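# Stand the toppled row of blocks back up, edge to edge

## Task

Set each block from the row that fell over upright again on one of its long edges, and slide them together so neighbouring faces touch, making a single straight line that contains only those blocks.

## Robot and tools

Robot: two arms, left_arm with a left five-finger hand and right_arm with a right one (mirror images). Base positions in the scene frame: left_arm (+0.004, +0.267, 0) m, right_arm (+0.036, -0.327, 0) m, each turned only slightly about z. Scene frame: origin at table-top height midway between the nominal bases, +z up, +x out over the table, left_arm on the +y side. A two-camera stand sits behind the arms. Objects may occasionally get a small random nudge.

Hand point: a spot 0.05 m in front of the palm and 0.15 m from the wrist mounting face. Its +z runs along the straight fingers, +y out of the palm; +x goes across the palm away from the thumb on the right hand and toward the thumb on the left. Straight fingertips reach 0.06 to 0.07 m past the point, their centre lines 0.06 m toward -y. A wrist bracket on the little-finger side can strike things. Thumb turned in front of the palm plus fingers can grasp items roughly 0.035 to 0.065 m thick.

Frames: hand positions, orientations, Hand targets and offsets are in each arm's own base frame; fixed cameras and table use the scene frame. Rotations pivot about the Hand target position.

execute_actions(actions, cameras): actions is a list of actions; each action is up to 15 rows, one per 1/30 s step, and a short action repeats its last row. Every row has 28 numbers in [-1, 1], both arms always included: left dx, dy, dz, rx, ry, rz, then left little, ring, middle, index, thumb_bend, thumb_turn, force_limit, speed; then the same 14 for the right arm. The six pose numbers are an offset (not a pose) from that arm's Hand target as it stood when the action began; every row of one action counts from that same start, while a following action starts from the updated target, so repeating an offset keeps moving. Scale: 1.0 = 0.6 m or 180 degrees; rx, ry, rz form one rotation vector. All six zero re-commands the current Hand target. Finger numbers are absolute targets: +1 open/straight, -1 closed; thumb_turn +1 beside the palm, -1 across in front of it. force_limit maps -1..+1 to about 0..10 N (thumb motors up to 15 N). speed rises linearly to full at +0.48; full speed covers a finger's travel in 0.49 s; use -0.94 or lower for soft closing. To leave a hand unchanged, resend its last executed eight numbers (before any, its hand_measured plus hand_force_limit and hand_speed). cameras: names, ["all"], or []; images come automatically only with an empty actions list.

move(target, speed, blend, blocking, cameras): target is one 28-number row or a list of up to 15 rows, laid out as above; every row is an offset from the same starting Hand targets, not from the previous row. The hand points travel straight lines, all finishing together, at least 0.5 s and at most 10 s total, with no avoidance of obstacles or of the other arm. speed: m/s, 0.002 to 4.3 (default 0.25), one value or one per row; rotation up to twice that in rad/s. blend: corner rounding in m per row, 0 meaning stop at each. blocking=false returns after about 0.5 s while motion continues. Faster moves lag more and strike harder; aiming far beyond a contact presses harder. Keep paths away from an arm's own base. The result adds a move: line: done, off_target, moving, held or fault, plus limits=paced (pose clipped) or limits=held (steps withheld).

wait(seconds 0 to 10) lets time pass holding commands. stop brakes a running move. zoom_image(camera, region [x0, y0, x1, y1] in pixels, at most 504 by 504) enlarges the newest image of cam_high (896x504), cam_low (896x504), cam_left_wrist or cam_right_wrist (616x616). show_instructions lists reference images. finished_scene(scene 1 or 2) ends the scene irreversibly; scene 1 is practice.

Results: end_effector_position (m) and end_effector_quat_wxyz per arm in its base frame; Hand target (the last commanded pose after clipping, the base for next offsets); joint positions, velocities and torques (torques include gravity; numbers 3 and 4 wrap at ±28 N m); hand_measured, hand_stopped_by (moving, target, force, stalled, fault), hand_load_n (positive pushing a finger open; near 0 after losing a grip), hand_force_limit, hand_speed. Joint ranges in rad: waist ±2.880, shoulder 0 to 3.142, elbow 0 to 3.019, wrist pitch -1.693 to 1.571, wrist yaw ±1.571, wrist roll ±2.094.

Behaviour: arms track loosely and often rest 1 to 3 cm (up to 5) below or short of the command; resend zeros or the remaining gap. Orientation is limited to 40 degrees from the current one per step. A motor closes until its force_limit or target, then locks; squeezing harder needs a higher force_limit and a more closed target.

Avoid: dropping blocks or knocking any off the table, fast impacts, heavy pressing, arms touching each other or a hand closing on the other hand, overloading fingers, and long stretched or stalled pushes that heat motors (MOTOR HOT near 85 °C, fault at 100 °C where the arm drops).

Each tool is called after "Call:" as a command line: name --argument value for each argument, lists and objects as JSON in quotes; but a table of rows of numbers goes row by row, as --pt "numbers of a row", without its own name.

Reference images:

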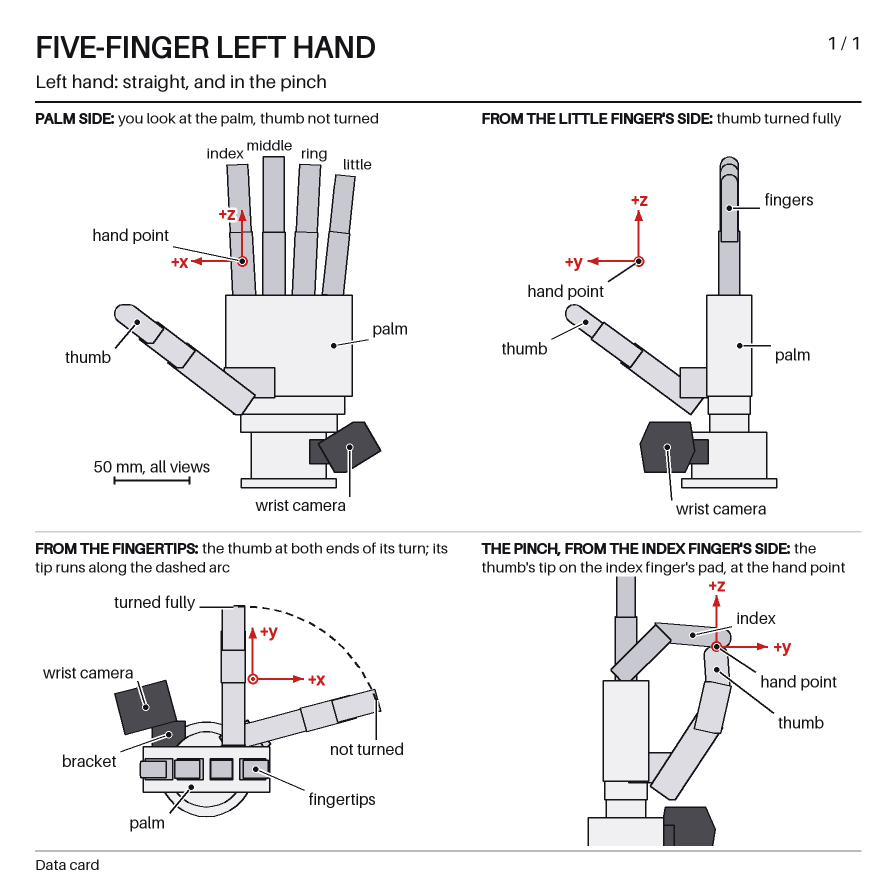

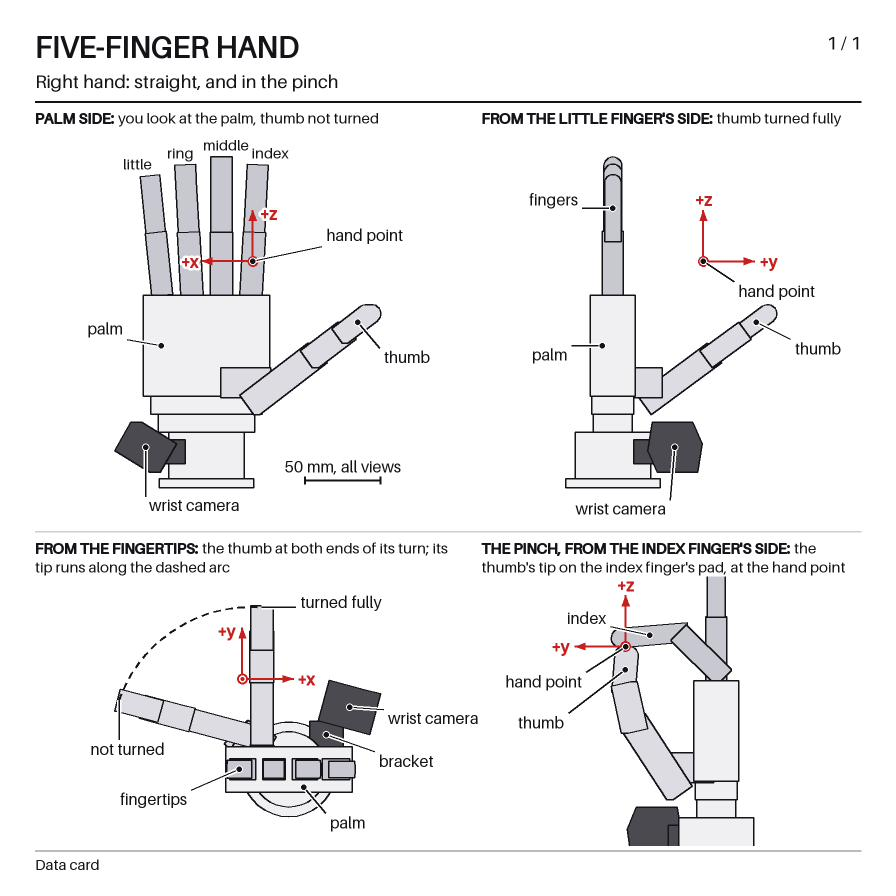

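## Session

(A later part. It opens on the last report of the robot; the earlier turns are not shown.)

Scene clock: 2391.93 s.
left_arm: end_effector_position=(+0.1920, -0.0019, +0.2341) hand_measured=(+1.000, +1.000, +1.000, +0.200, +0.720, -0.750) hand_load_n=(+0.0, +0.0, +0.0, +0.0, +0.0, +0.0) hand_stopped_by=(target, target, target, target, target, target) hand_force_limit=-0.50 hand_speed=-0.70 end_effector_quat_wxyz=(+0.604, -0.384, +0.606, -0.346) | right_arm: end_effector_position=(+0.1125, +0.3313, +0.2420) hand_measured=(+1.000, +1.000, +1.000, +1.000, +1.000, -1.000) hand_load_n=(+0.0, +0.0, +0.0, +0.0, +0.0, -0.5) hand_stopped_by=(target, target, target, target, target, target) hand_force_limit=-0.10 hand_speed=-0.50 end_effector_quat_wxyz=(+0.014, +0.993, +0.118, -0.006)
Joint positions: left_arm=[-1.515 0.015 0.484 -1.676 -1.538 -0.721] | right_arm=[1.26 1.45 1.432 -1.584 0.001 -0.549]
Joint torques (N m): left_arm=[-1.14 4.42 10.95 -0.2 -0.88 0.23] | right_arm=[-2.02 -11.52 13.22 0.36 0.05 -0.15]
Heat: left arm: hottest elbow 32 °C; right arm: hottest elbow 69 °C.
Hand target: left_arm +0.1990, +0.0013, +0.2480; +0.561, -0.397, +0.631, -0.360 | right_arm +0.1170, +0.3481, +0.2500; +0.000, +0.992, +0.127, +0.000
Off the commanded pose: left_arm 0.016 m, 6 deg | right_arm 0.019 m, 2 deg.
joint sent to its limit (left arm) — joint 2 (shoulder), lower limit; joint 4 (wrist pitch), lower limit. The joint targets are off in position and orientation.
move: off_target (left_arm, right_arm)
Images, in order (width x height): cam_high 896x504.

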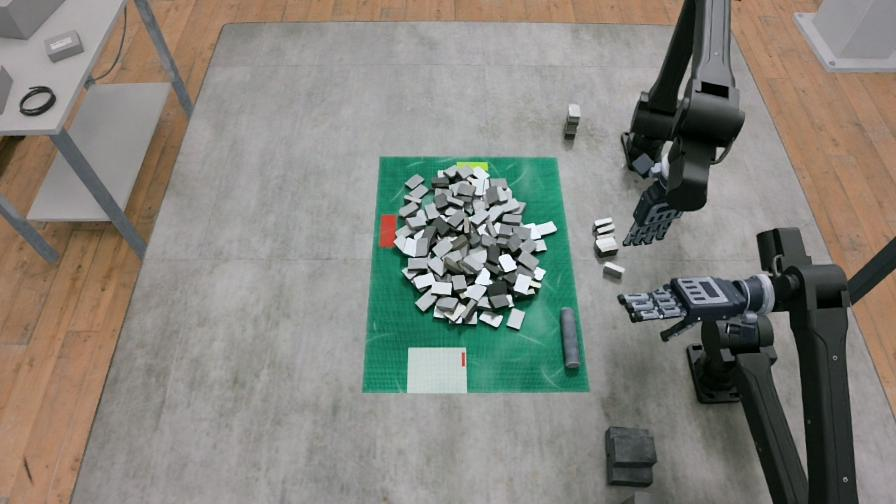

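Call:
move --target '[0,0,0,0,0,0,1,1,1,0.2,0.72,-0.75,-0.5,-0.7,0.0143,0.0042,-0.2967,0,0,0,1,1,1,1,1,-1,-0.1,-0.5]' --speed 0.12 --cameras '["cam_high","cam_right_wrist"]'

Call:
zoom_image --camera "cam_right_wrist" --region '[220, 160, 380, 320]'

Call:
zoom_image --camera "cam_high" --region '[575, 200, 665, 290]'

Scene clock: 2402.00 s.
left_arm: end_effector_position=(+0.1920, -0.0019, +0.2341) hand_measured=(+1.000, +1.000, +1.000, +0.200, +0.720, -0.750) hand_load_n=(+0.0, +0.0, +0.0, +0.0, +0.0, +0.0) hand_stopped_by=(target, target, target, target, target, target) hand_force_limit=-0.50 hand_speed=-0.70 end_effector_quat_wxyz=(+0.604, -0.384, +0.606, -0.346) | right_arm: end_effector_position=(+0.1211, +0.3492, +0.0788) hand_measured=(+1.000, +1.000, +1.000, +1.000, +1.000, -1.000) hand_load_n=(+0.0, +0.0, +0.0, +0.0, -0.5, +0.0) hand_stopped_by=(target, target, target, target, target, target) hand_force_limit=-0.10 hand_speed=-0.50 end_effector_quat_wxyz=(-0.003, +0.992, +0.125, +0.002)
Joint positions: left_arm=[-1.515 0.015 0.484 -1.676 -1.538 -0.721] | right_arm=[1.255 1.569 1.131 -1.127 0.001 -0.567]
Joint torques (N m): left_arm=[-1.14 4.42 10.95 -0.21 -0.88 0.22] | right_arm=[-2.2 -12.04 8.38 0.66 -0.01 -0.16]
Heat: left arm: hottest elbow 33 °C; right arm: hottest elbow 68 °C.
Hand target: left_arm +0.1990, +0.0013, +0.2480; +0.561, -0.397, +0.631, -0.360 | right_arm +0.1256, +0.3507, +0.0720; +0.000, +0.992, +0.127, +0.000
Off the commanded pose: left_arm 0.016 m, 6 deg | right_arm 0.008 m, 0 deg.
joint sent to its limit (left arm) — joint 2 (shoulder), lower limit; joint 4 (wrist pitch), lower limit. The joint targets are off in position and orientation.
move: off_target (left_arm)
Images, in order (width x height): cam_high 896x504, cam_right_wrist 616x616.

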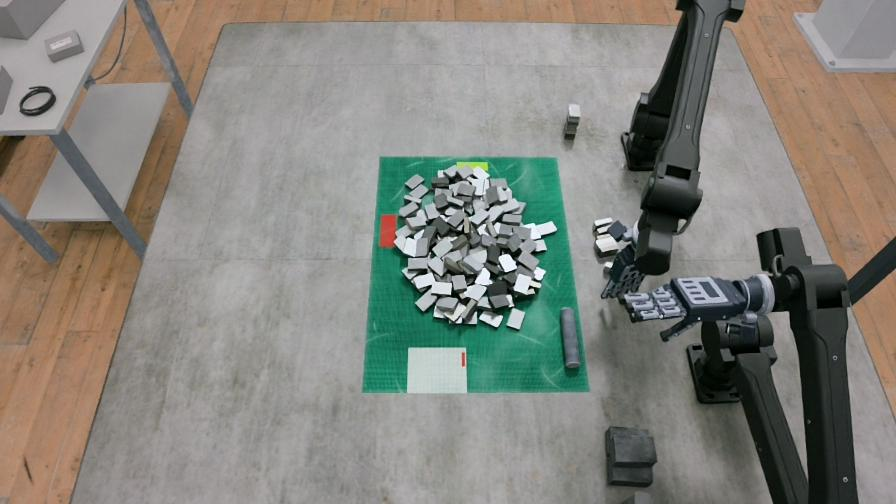

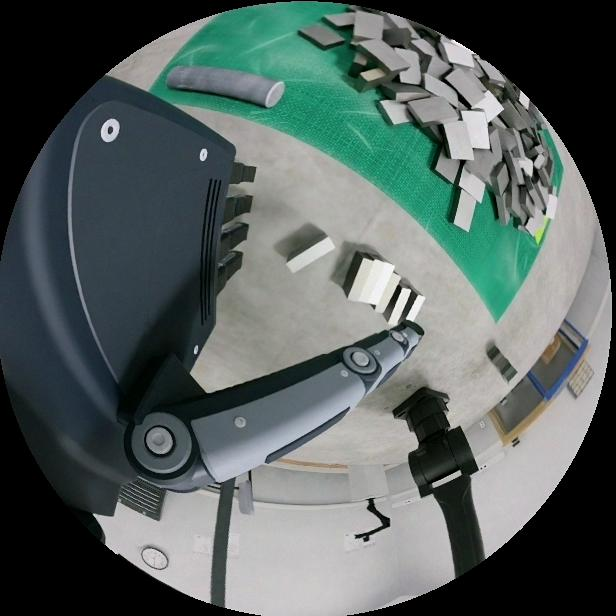

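Scaled by 3.150 from the camera's 616x616 image, which has a finer 880x880 frame.

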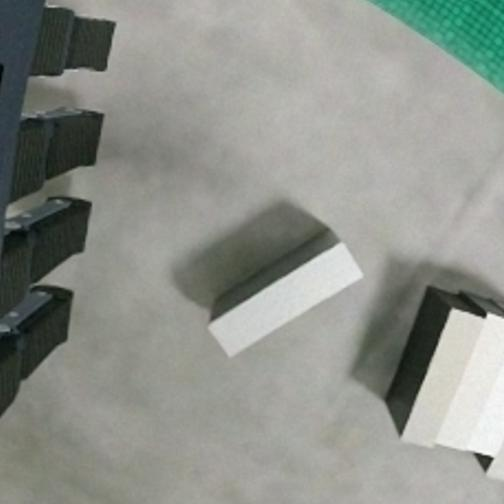

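Scaled by 5.600 from the camera's 896x504 image, which has a finer 1280x720 frame.

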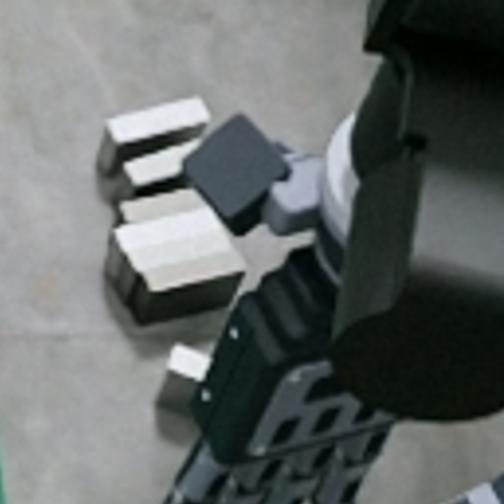

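Call:
move --target '[0,0,0,0,0,0,1,1,1,0.2,0.72,-0.75,-0.5,-0.7,0.0007,-0.0687,0,0,0,0,1,1,1,1,1,-1,-0.1,-0.5]' --speed 0.04 --cameras '["cam_high","cam_right_wrist"]'

Call:
zoom_image --camera "cam_right_wrist" --region '[220, 160, 380, 320]'

Scene clock: 2420.07 s.
left_arm: end_effector_position=(+0.1920, -0.0019, +0.2341) hand_measured=(+1.000, +1.000, +1.000, +0.200, +0.720, -0.750) hand_load_n=(+0.0, +0.0, +0.0, +0.0, +0.5, +0.0) hand_stopped_by=(target, target, target, target, target, target) hand_force_limit=-0.50 hand_speed=-0.70 end_effector_quat_wxyz=(+0.604, -0.384, +0.606, -0.346) | right_arm: end_effector_position=(+0.1218, +0.3104, +0.0679) hand_measured=(+1.000, +1.000, +1.000, +1.000, +1.000, -1.000) hand_load_n=(+0.0, +0.0, +0.0, +0.0, +0.0, +0.0) hand_stopped_by=(target, target, target, target, target, target) hand_force_limit=-0.10 hand_speed=-0.50 end_effector_quat_wxyz=(+0.008, +0.992, +0.125, -0.006)
Joint positions: left_arm=[-1.515 0.015 0.484 -1.676 -1.538 -0.721] | right_arm=[1.222 1.512 1.028 -1.106 -0.002 -0.599]
Joint torques (N m): left_arm=[-1.14 4.42 10.93 -0.21 -0.88 0.22] | right_arm=[-1.61 -14.62 7.66 0.7 0.14 -0.13]
Heat: left arm: hottest elbow 34 °C; right arm: hottest elbow 62 °C.
Hand target: left_arm +0.1990, +0.0013, +0.2480; +0.561, -0.397, +0.631, -0.360 | right_arm +0.1260, +0.3094, +0.0719; +0.000, +0.992, +0.127, +0.000
Off the commanded pose: left_arm 0.016 m, 6 deg | right_arm 0.006 m, 1 deg.
joint sent to its limit (left arm) — joint 2 (shoulder), lower limit; joint 4 (wrist pitch), lower limit. The joint targets are off in position and orientation.
move: off_target (left_arm)
Images, in order (width x height): cam_high 896x504, cam_right_wrist 616x616.

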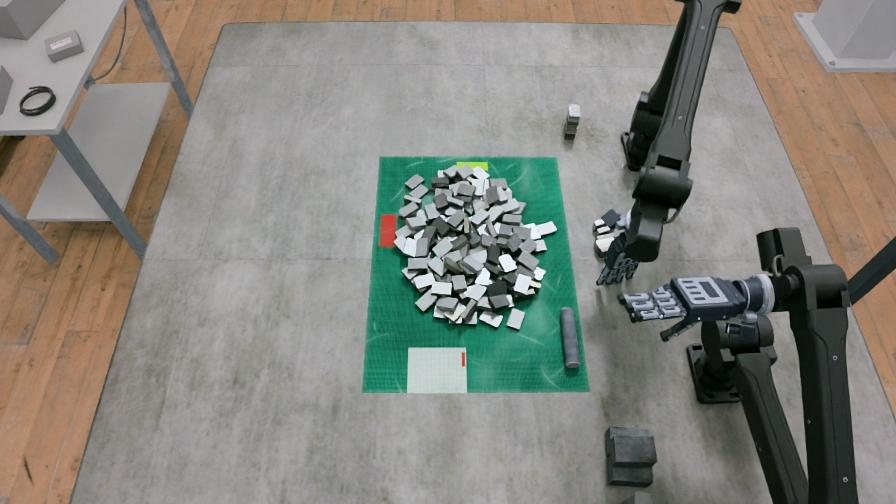

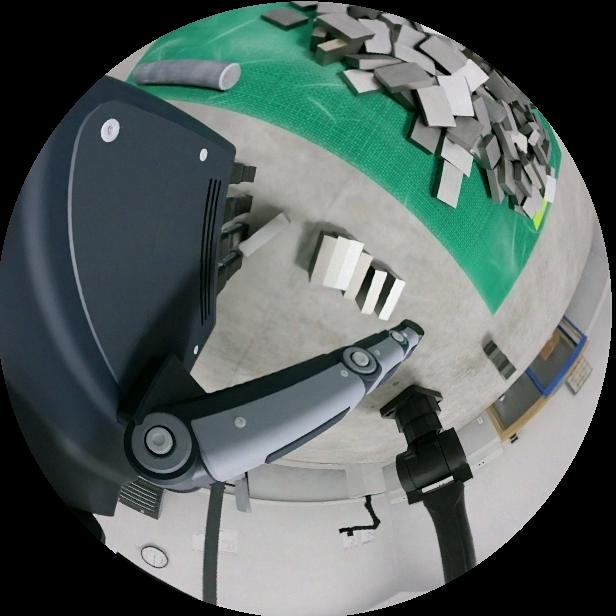

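Scaled by 3.150 from the camera's 616x616 image, which has a finer 880x880 frame.

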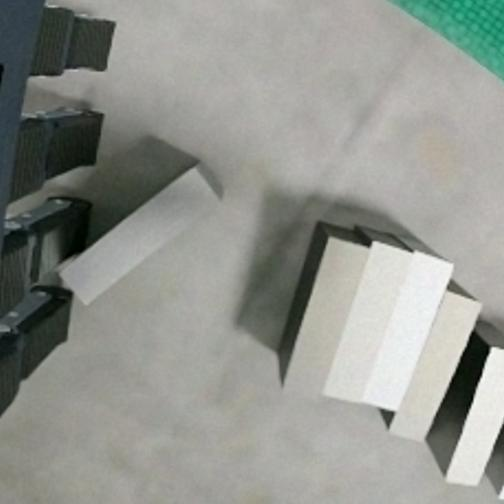

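Call:
move --pt "0 0 0 0 0 0 1 1 1 0.2 0.72 -0.75 -0.5 -0.7 0 0 0.0135 0 0 0 1 1 1 1 1 -1 -0.1 -0.5" --pt "0 0 0 0 0 0 1 1 1 0.2 0.72 -0.75 -0.5 -0.7 0.0105 -0.0403 0.0135 0 0 0 1 1 1 1 1 -1 -0.1 -0.5" --speed 0.03 --cameras '["cam_high","cam_right_wrist"]'

Call:
zoom_image --camera "cam_right_wrist" --region '[220, 160, 380, 320]'

Scene clock: 2435.30 s.
left_arm: end_effector_position=(+0.1920, -0.0019, +0.2341) hand_measured=(+1.000, +1.000, +1.000, +0.200, +0.720, -0.750) hand_load_n=(+0.0, +0.0, +0.0, +0.0, +0.0, +0.0) hand_stopped_by=(target, target, target, target, target, target) hand_force_limit=-0.50 hand_speed=-0.70 end_effector_quat_wxyz=(+0.604, -0.384, +0.606, -0.346) | right_arm: end_effector_position=(+0.1289, +0.2881, +0.0738) hand_measured=(+1.000, +1.000, +1.000, +1.000, +1.000, -1.000) hand_load_n=(+0.0, +0.0, +0.0, +0.0, +0.0, +0.0) hand_stopped_by=(target, target, target, target, target, target) hand_force_limit=-0.10 hand_speed=-0.50 end_effector_quat_wxyz=(+0.005, +0.992, +0.125, -0.004)
Joint positions: left_arm=[-1.515 0.015 0.484 -1.676 -1.538 -0.721] | right_arm=[1.185 1.454 0.983 -1.112 -0.002 -0.637]
Joint torques (N m): left_arm=[-1.08 4.42 10.95 -0.21 -0.88 0.23] | right_arm=[-1.85 -14.04 8.08 0.35 0.07 -0.21]
Heat: left arm: hottest elbow 35 °C; right arm: hottest elbow 60 °C.
Hand target: left_arm +0.1990, +0.0013, +0.2480; +0.561, -0.397, +0.631, -0.360 | right_arm +0.1322, +0.2852, +0.0800; +0.000, +0.992, +0.127, +0.000
Off the commanded pose: left_arm 0.016 m, 6 deg | right_arm 0.008 m, 1 deg.
joint sent to its limit (left arm) — joint 2 (shoulder), lower limit; joint 4 (wrist pitch), lower limit. The joint targets are off in position and orientation.
move: off_target (left_arm)
Images, in order (width x height): cam_high 896x504, cam_right_wrist 616x616.

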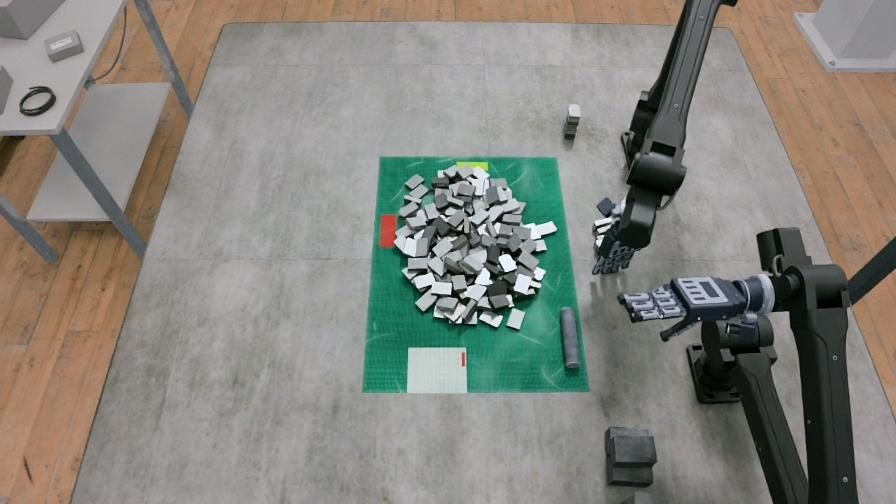

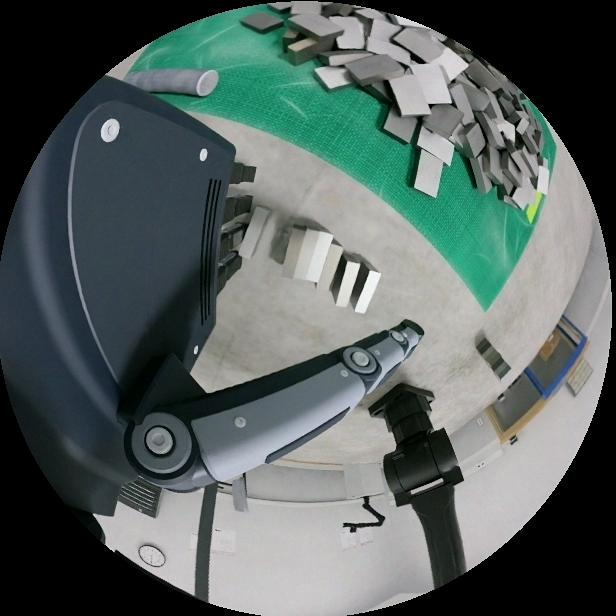

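Scaled by 3.150 from the camera's 616x616 image, which has a finer 880x880 frame.

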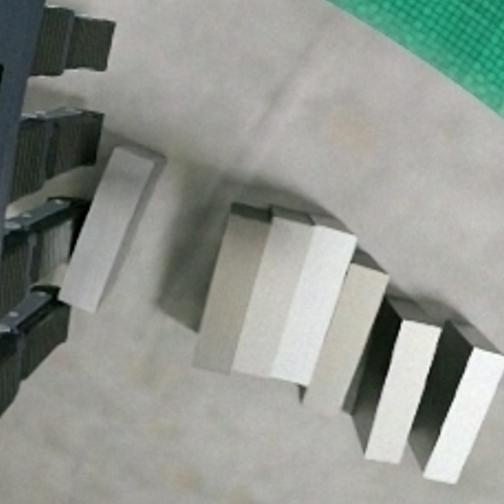

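Call:
move --target '[0,0,0,0,0,0,1,1,1,0.2,0.72,-0.75,-0.5,-0.7,0.0046,-0.0177,0.0083,0,0,0,1,1,1,1,1,-1,-0.1,-0.5]' --speed 0.03 --cameras '["cam_high","cam_right_wrist"]'

Call:
zoom_image --camera "cam_right_wrist" --region '[220, 160, 380, 320]'

Scene clock: 2446.70 s.
left_arm: end_effector_position=(+0.1920, -0.0019, +0.2341) hand_measured=(+1.000, +1.000, +1.000, +0.200, +0.720, -0.750) hand_load_n=(+0.0, +0.0, +0.0, +0.0, +0.0, +0.0) hand_stopped_by=(target, target, target, target, target, target) hand_force_limit=-0.50 hand_speed=-0.70 end_effector_quat_wxyz=(+0.604, -0.384, +0.606, -0.346) | right_arm: end_effector_position=(+0.1324, +0.2788, +0.0792) hand_measured=(+1.000, +1.000, +1.000, +1.000, +1.000, -1.000) hand_load_n=(+0.0, +0.0, +0.0, +0.0, +0.0, +0.0) hand_stopped_by=(target, target, target, target, target, target) hand_force_limit=-0.10 hand_speed=-0.50 end_effector_quat_wxyz=(+0.002, +0.992, +0.125, -0.003)
Joint positions: left_arm=[-1.515 0.015 0.484 -1.676 -1.538 -0.721] | right_arm=[1.167 1.424 0.969 -1.122 -0.002 -0.655]
Joint torques (N m): left_arm=[-1.14 4.42 10.95 -0.21 -0.87 0.23] | right_arm=[-2.43 -13.39 8.2 -0.06 0.14 -0.18]
Heat: left arm: hottest elbow 35 °C; right arm: hottest elbow 59 °C.
Hand target: left_arm +0.1990, +0.0013, +0.2480; +0.561, -0.397, +0.631, -0.360 | right_arm +0.1350, +0.2746, +0.0850; +0.000, +0.992, +0.127, +0.000
Off the commanded pose: left_arm 0.016 m, 6 deg | right_arm 0.008 m, 0 deg.
joint sent to its limit (left arm) — joint 2 (shoulder), lower limit; joint 4 (wrist pitch), lower limit. The joint targets are off in position and orientation.
move: off_target (left_arm)
Images, in order (width x height): cam_high 896x504, cam_right_wrist 616x616.

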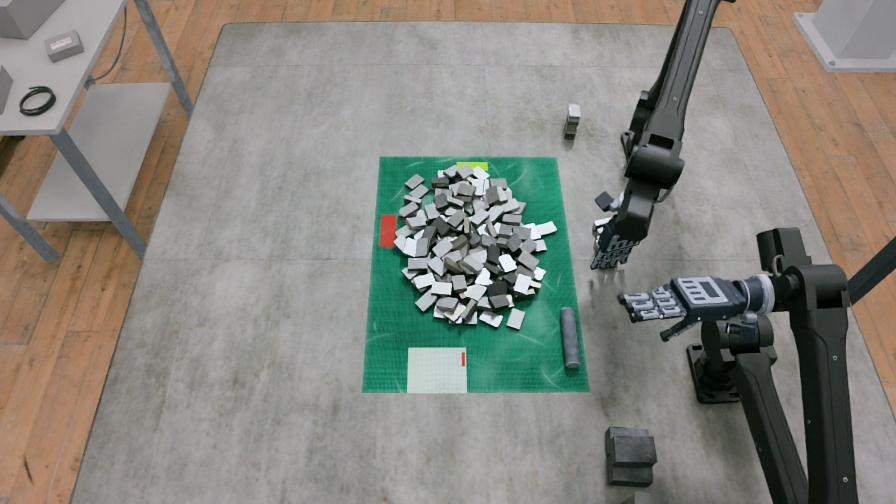

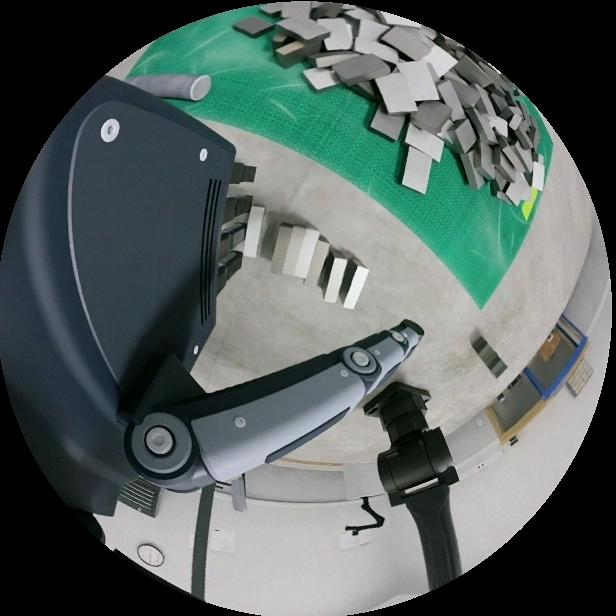

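Scaled by 3.150 from the camera's 616x616 image, which has a finer 880x880 frame.

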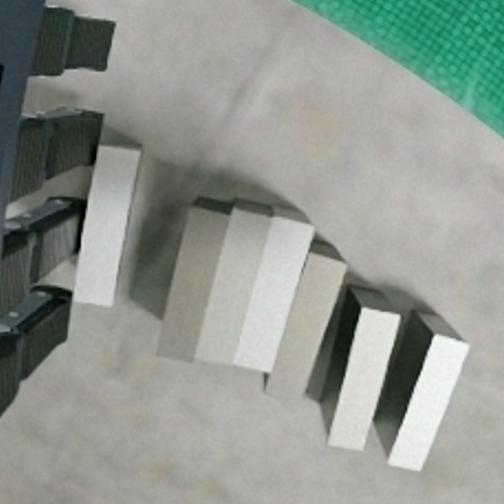

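Call:
move --target '[0,0,0,0,0,0,1,1,1,0.2,0.72,-0.75,-0.5,-0.7,0.0038,-0.0145,0,0,0,0,1,1,1,1,1,-1,-0.1,-0.5]' --speed 0.03 --cameras '["cam_high","cam_right_wrist"]'

Call:
zoom_image --camera "cam_right_wrist" --region '[220, 160, 380, 320]'

Scene clock: 2454.47 s.
left_arm: end_effector_position=(+0.1920, -0.0019, +0.2341) hand_measured=(+1.000, +1.000, +1.000, +0.200, +0.720, -0.750) hand_load_n=(+0.0, +0.0, +0.0, +0.0, +0.0, +0.0) hand_stopped_by=(target, target, target, target, target, target) hand_force_limit=-0.50 hand_speed=-0.70 end_effector_quat_wxyz=(+0.604, -0.384, +0.606, -0.346) | right_arm: end_effector_position=(+0.1348, +0.2702, +0.0795) hand_measured=(+1.000, +1.000, +1.000, +1.000, +1.000, -1.000) hand_load_n=(+0.0, +0.0, +0.0, +0.0, +0.0, +0.0) hand_stopped_by=(target, target, target, target, target, target) hand_force_limit=-0.10 hand_speed=-0.50 end_effector_quat_wxyz=(+0.002, +0.992, +0.125, -0.003)
Joint positions: left_arm=[-1.515 0.015 0.484 -1.676 -1.538 -0.721] | right_arm=[1.152 1.406 0.951 -1.122 -0.002 -0.67]
Joint torques (N m): left_arm=[-1.14 4.42 10.95 -0.21 -0.88 0.23] | right_arm=[-1.61 -12.81 8.28 0.18 0.13 -0.17]
Heat: left arm: hottest elbow 35 °C; right arm: hottest elbow 57 °C.
Hand target: left_arm +0.1990, +0.0013, +0.2480; +0.561, -0.397, +0.631, -0.360 | right_arm +0.1373, +0.2659, +0.0849; +0.000, +0.992, +0.127, +0.000
Off the commanded pose: left_arm 0.016 m, 6 deg | right_arm 0.007 m, 0 deg.
joint sent to its limit (left arm) — joint 2 (shoulder), lower limit; joint 4 (wrist pitch), lower limit. The joint targets are off in position and orientation.
move: off_target (left_arm)
Images, in order (width x height): cam_high 896x504, cam_right_wrist 616x616.

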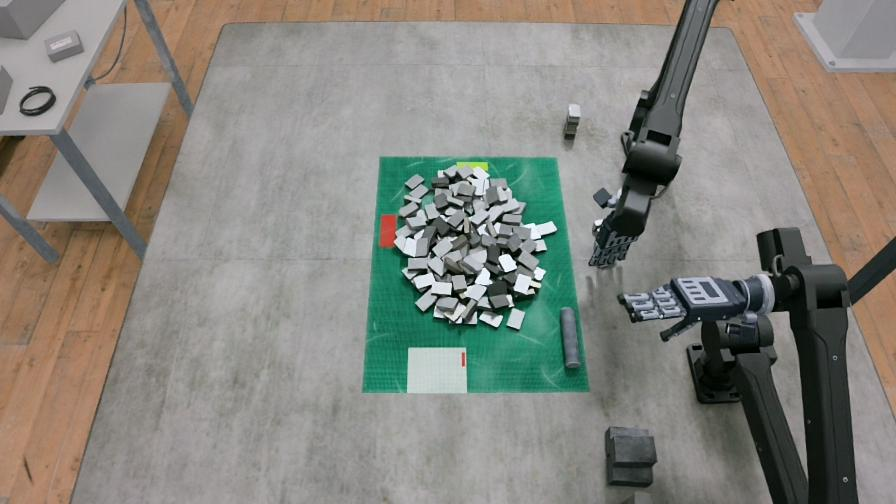

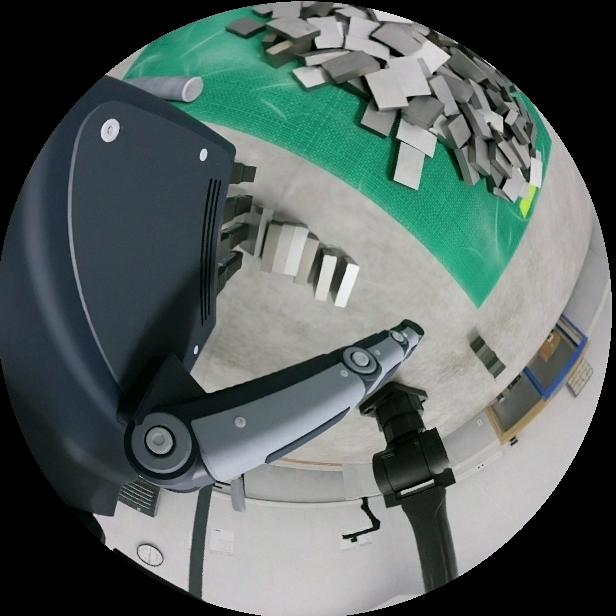

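Scaled by 3.150 from the camera's 616x616 image, which has a finer 880x880 frame.

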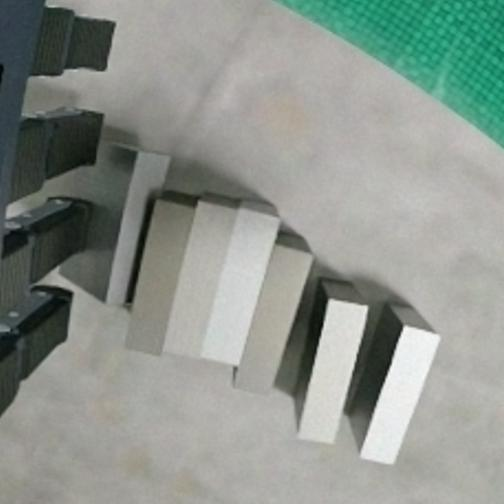

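Call:
zoom_image --camera "cam_right_wrist" --region '[235, 195, 305, 265]'

Call:
zoom_image --camera "cam_high" --region '[580, 210, 630, 270]'

Scaled by 7.200 from the camera's 616x616 image, which has a finer 880x880 frame.

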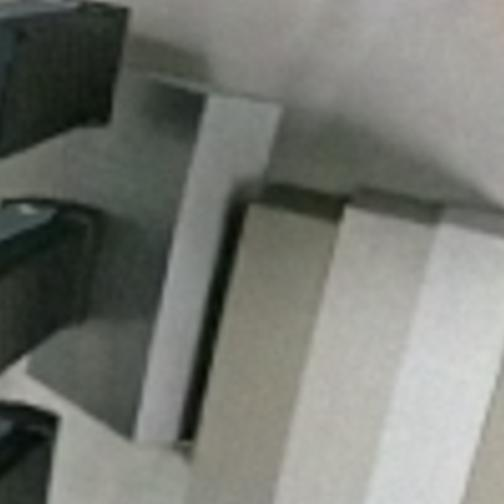

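Scaled by 8.400 from the camera's 896x504 image, which has a finer 1280x720 frame.

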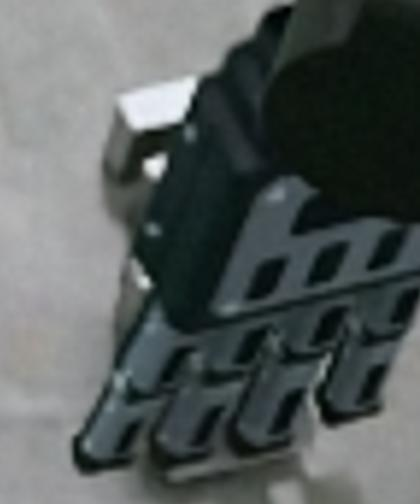

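Call:
move --target '[0,0,0,0,0,0,1,1,1,0.2,0.72,-0.75,-0.5,-0.7,0.005,-0.0193,-0.007,0,0,0,1,1,1,1,1,-1,-0.1,-0.5]' --speed 0.02 --cameras '["cam_high","cam_right_wrist"]'

Call:
zoom_image --camera "cam_right_wrist" --region '[220, 160, 380, 320]'

Call:
zoom_image --camera "cam_right_wrist" --region '[225, 195, 295, 265]'

Scene clock: 2477.33 s.
left_arm: end_effector_position=(+0.1920, -0.0019, +0.2341) hand_measured=(+1.000, +1.000, +1.000, +0.200, +0.720, -0.750) hand_load_n=(+0.0, +0.0, +0.0, +0.0, +0.0, +0.0) hand_stopped_by=(target, target, target, target, target, target) hand_force_limit=-0.50 hand_speed=-0.70 end_effector_quat_wxyz=(+0.604, -0.384, +0.606, -0.346) | right_arm: end_effector_position=(+0.1370, +0.2604, +0.0805) hand_measured=(+1.000, +1.000, +1.000, +1.000, +1.000, -1.000) hand_load_n=(+0.0, +0.0, +0.5, +0.0, +0.0, +0.0) hand_stopped_by=(target, target, target, target, target, target) hand_force_limit=-0.10 hand_speed=-0.50 end_effector_quat_wxyz=(+0.000, +0.992, +0.126, -0.002)
Joint positions: left_arm=[-1.515 0.015 0.484 -1.676 -1.538 -0.721] | right_arm=[1.135 1.381 0.929 -1.122 -0.004 -0.689]
Joint torques (N m): left_arm=[-1.14 4.42 10.95 -0.21 -0.88 0.22] | right_arm=[-2.14 -11.93 7.19 0.57 0.23 -0.25]
Heat: left arm: hottest elbow 36 °C; right arm: hottest elbow 56 °C.
Hand target: left_arm +0.1990, +0.0013, +0.2480; +0.561, -0.397, +0.631, -0.360 | right_arm +0.1403, +0.2544, +0.0808; +0.000, +0.992, +0.127, +0.000
Off the commanded pose: left_arm 0.016 m, 6 deg | right_arm 0.007 m, 0 deg.
joint sent to its limit (left arm) — joint 2 (shoulder), lower limit; joint 4 (wrist pitch), lower limit. The joint targets are off in position and orientation.
move: off_target (left_arm)
Images, in order (width x height): cam_high 896x504, cam_right_wrist 616x616.

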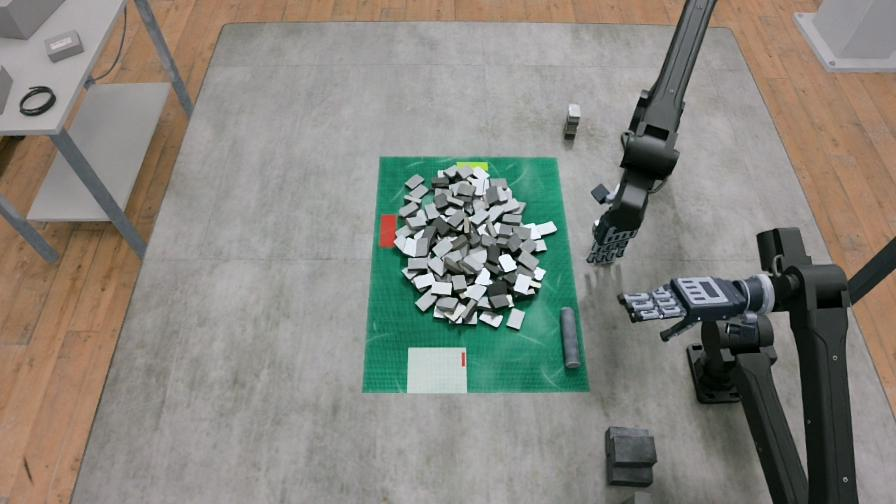

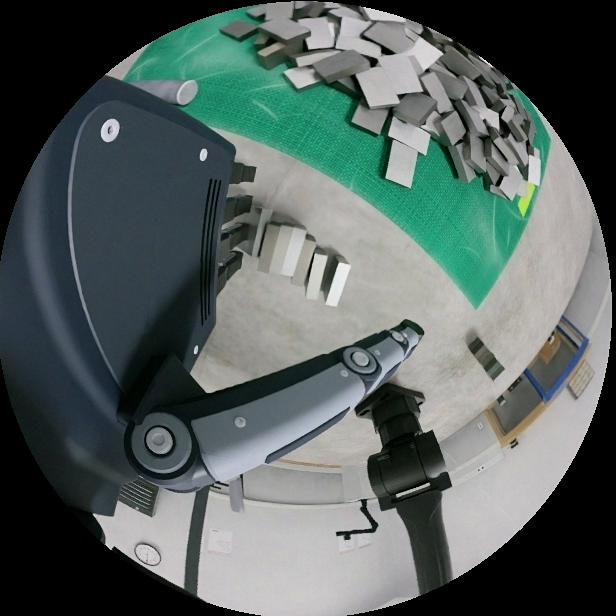

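Scaled by 3.150 from the camera's 616x616 image, which has a finer 880x880 frame.

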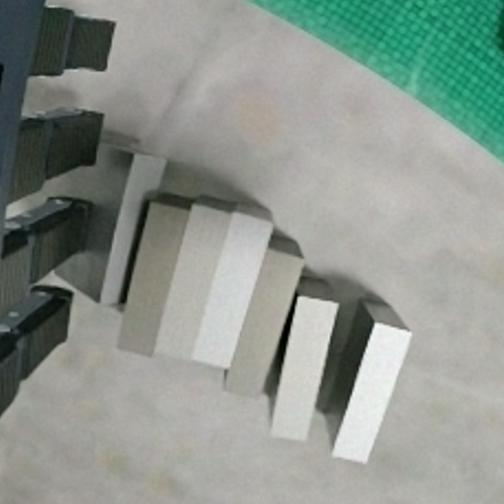

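Scaled by 7.200 from the camera's 616x616 image, which has a finer 880x880 frame.

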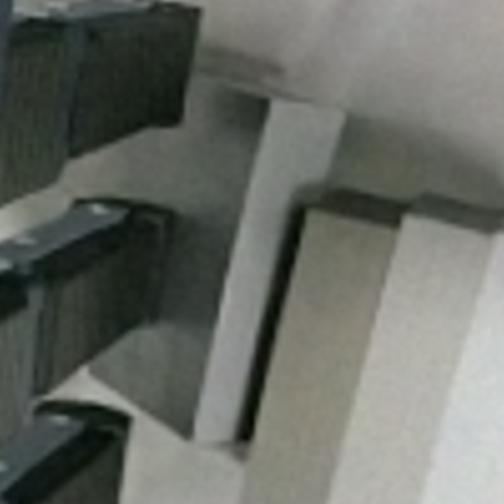

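Call:
move --target '[0,0,0,0,0,0,1,1,1,0.2,0.72,-0.75,-0.5,-0.7,-0.0017,0.0064,-0.014,0,0,0,1,1,1,1,1,-1,-0.1,-0.5]' --speed 0.03 --cameras '["cam_right_wrist"]'

Call:
zoom_image --camera "cam_right_wrist" --region '[225, 195, 295, 265]'

Scene clock: 2493.70 s.
left_arm: end_effector_position=(+0.1920, -0.0019, +0.2341) hand_measured=(+1.000, +1.000, +1.000, +0.200, +0.720, -0.750) hand_load_n=(+0.0, +0.0, +0.0, +0.0, +0.0, +0.0) hand_stopped_by=(target, target, target, target, target, target) hand_force_limit=-0.50 hand_speed=-0.70 end_effector_quat_wxyz=(+0.604, -0.384, +0.606, -0.346) | right_arm: end_effector_position=(+0.1384, +0.2635, +0.0778) hand_measured=(+1.000, +1.000, +1.000, +1.000, +1.000, -1.000) hand_load_n=(+0.0, +0.0, +0.0, +0.0, +0.0, +0.0) hand_stopped_by=(target, target, target, target, target, target) hand_force_limit=-0.10 hand_speed=-0.50 end_effector_quat_wxyz=(-0.007, +0.992, +0.126, +0.002)
Joint positions: left_arm=[-1.515 0.015 0.484 -1.676 -1.538 -0.721] | right_arm=[1.135 1.381 0.924 -1.101 -0.004 -0.689]
Joint torques (N m): left_arm=[-1.14 4.42 10.95 -0.21 -0.88 0.23] | right_arm=[-1.61 -10.64 7.45 0.87 0.2 -0.19]
Heat: left arm: hottest elbow 36 °C; right arm: hottest elbow 54 °C.
Hand target: left_arm +0.1990, +0.0013, +0.2480; +0.561, -0.397, +0.631, -0.360 | right_arm +0.1392, +0.2581, +0.0724; +0.000, +0.992, +0.127, +0.000
Off the commanded pose: left_arm 0.016 m, 6 deg | right_arm 0.008 m, 1 deg.
joint sent to its limit (left arm) — joint 2 (shoulder), lower limit; joint 4 (wrist pitch), lower limit. The joint targets are off in position and orientation.
move: off_target (left_arm)
Images, in order (width x height): cam_right_wrist 616x616.

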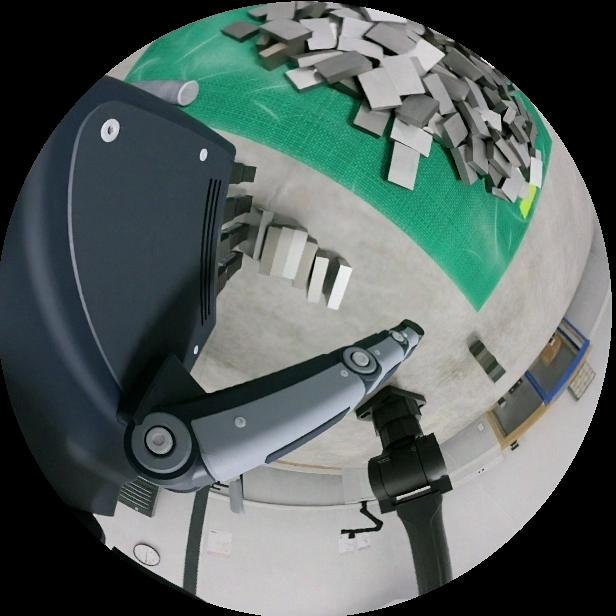

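Scaled by 7.200 from the camera's 616x616 image, which has a finer 880x880 frame.

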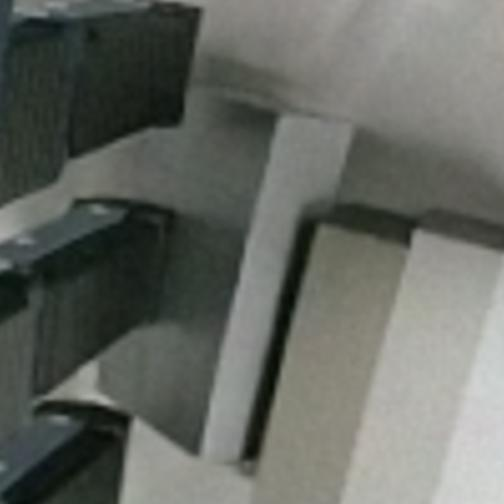

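Call:
move --target '[0,0,0,0,0,0,1,1,1,0.2,0.72,-0.75,-0.5,-0.7,0.0055,-0.0209,0,0,0,0,1,1,1,1,1,-1,-0.1,-0.5]' --speed 0.02 --cameras '["cam_right_wrist"]'

Call:
zoom_image --camera "cam_right_wrist" --region '[220, 180, 360, 320]'

Scene clock: 2502.97 s.
left_arm: end_effector_position=(+0.1920, -0.0019, +0.2341) hand_measured=(+1.000, +1.000, +1.000, +0.200, +0.720, -0.750) hand_load_n=(-0.5, +0.0, +0.0, +0.0, +0.0, +0.0) hand_stopped_by=(target, target, target, target, target, target) hand_force_limit=-0.50 hand_speed=-0.70 end_effector_quat_wxyz=(+0.604, -0.384, +0.606, -0.346) | right_arm: end_effector_position=(+0.1402, +0.2566, +0.0761) hand_measured=(+1.000, +1.000, +1.000, +1.000, +1.000, -1.000) hand_load_n=(+0.0, +0.0, +0.5, +0.0, +0.0, +0.0) hand_stopped_by=(target, target, target, target, target, target) hand_force_limit=-0.10 hand_speed=-0.50 end_effector_quat_wxyz=(-0.009, +0.992, +0.126, +0.001)
Joint positions: left_arm=[-1.515 0.015 0.484 -1.676 -1.538 -0.721] | right_arm=[1.12 1.366 0.906 -1.094 -0.008 -0.704]
Joint torques (N m): left_arm=[-1.14 4.42 10.95 -0.21 -0.88 0.23] | right_arm=[-1.55 -10.99 6.75 0.44 0.33 -0.27]
Heat: left arm: hottest elbow 36 °C; right arm: hottest elbow 53 °C.
Hand target: left_arm +0.1990, +0.0013, +0.2480; +0.561, -0.397, +0.631, -0.360 | right_arm +0.1427, +0.2457, +0.0724; +0.000, +0.992, +0.127, +0.000
Off the commanded pose: left_arm 0.016 m, 6 deg | right_arm 0.012 m, 1 deg.
joint sent to its limit (left arm) — joint 2 (shoulder), lower limit; joint 4 (wrist pitch), lower limit. The joint targets are off in position and orientation.
move: off_target (left_arm, right_arm)
Images, in order (width x height): cam_right_wrist 616x616.

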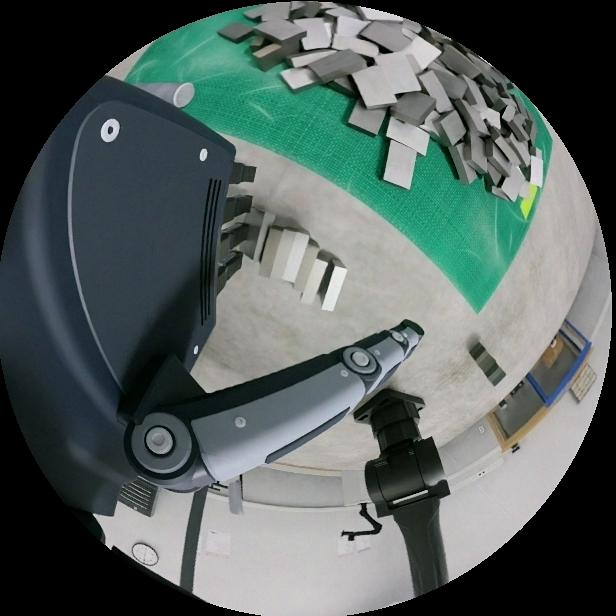

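Scaled by 3.600 from the camera's 616x616 image, which has a finer 880x880 frame.

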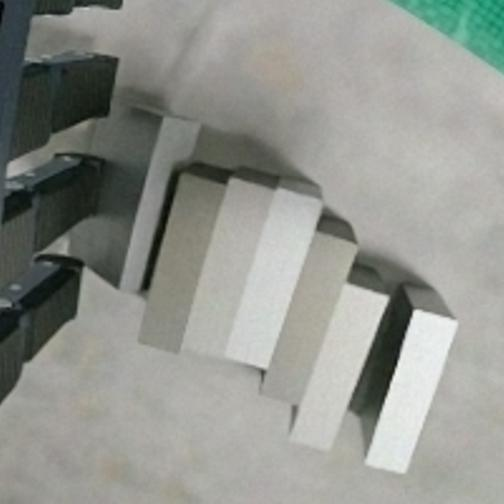

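Call:
move --target '[0,0,0,0,0,0,1,1,1,0.2,0.72,-0.75,-0.5,-0.7,0.0155,0.0338,0.026,0,0,0,1,1,1,1,1,-1,-0.1,-0.5]' --speed 0.05 --cameras '["cam_right_wrist","cam_high"]'

Call:
zoom_image --camera "cam_right_wrist" --region '[220, 180, 360, 320]'

Scene clock: 2553.17 s.
left_arm: end_effector_position=(+0.1920, -0.0019, +0.2341) hand_measured=(+1.000, +1.000, +1.000, +0.200, +0.720, -0.750) hand_load_n=(+0.0, +0.0, +0.0, +0.0, +0.0, +0.0) hand_stopped_by=(target, target, target, target, target, target) hand_force_limit=-0.50 hand_speed=-0.70 end_effector_quat_wxyz=(+0.604, -0.384, +0.606, -0.346) | right_arm: end_effector_position=(+0.1416, +0.2558, +0.0819) hand_measured=(+1.000, +1.000, +1.000, +1.000, +1.000, -1.000) hand_load_n=(+0.5, +0.0, +0.0, +0.0, +0.0, -0.5) hand_stopped_by=(target, target, target, target, target, target) hand_force_limit=-0.10 hand_speed=-0.50 end_effector_quat_wxyz=(+0.001, +0.992, +0.125, -0.003)
Joint positions: left_arm=[-1.515 0.015 0.484 -1.676 -1.538 -0.721] | right_arm=[1.117 1.375 0.927 -1.128 -0.005 -0.706]
Joint torques (N m): left_arm=[-1.14 4.42 10.95 -0.21 -0.88 0.23] | right_arm=[-1.79 -9.76 11.88 0.43 0.25 -0.24]
Heat: left arm: hottest elbow 37 °C; right arm: hottest elbow 52 °C.
Hand target: left_arm +0.1990, +0.0013, +0.2480; +0.561, -0.397, +0.631, -0.360 | right_arm +0.1519, +0.2658, +0.0880; +0.000, +0.992, +0.127, +0.000
Off the commanded pose: left_arm 0.016 m, 6 deg | right_arm 0.016 m, 0 deg.
joint sent to its limit (left arm) — joint 2 (shoulder), lower limit; joint 4 (wrist pitch), lower limit. The joint targets are off in position and orientation.
move: off_target (left_arm, right_arm)
Images, in order (width x height): cam_high 896x504, cam_right_wrist 616x616.

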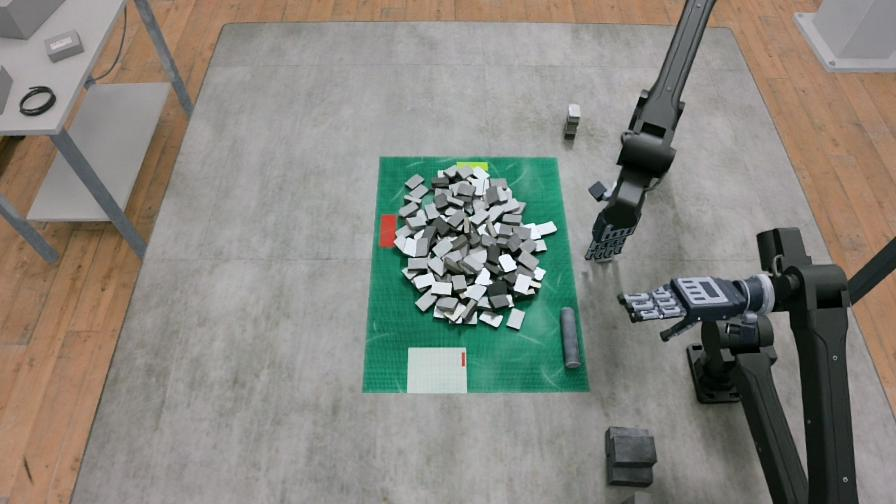

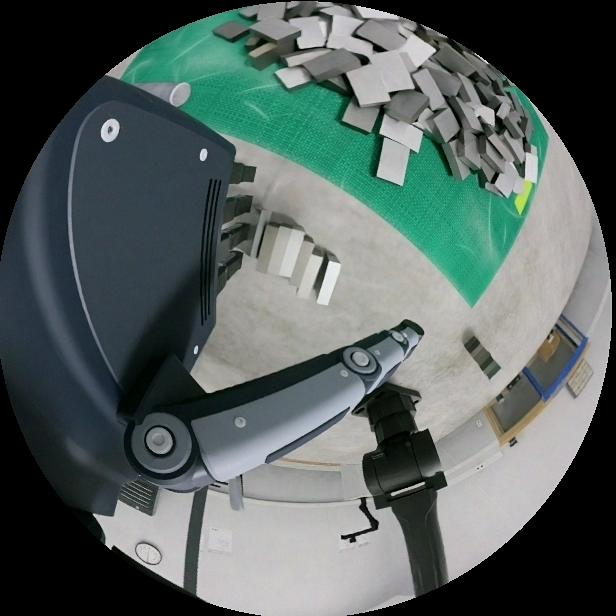

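Scaled by 3.600 from the camera's 616x616 image, which has a finer 880x880 frame.

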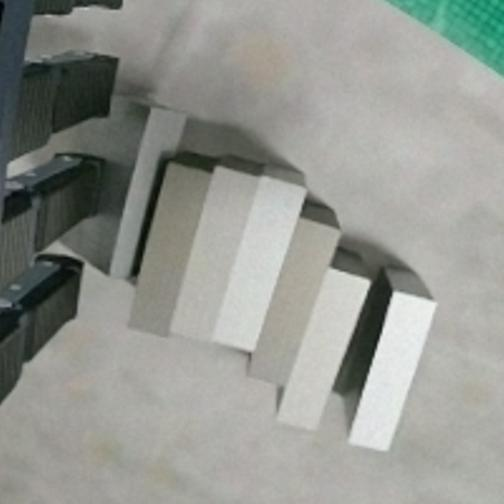

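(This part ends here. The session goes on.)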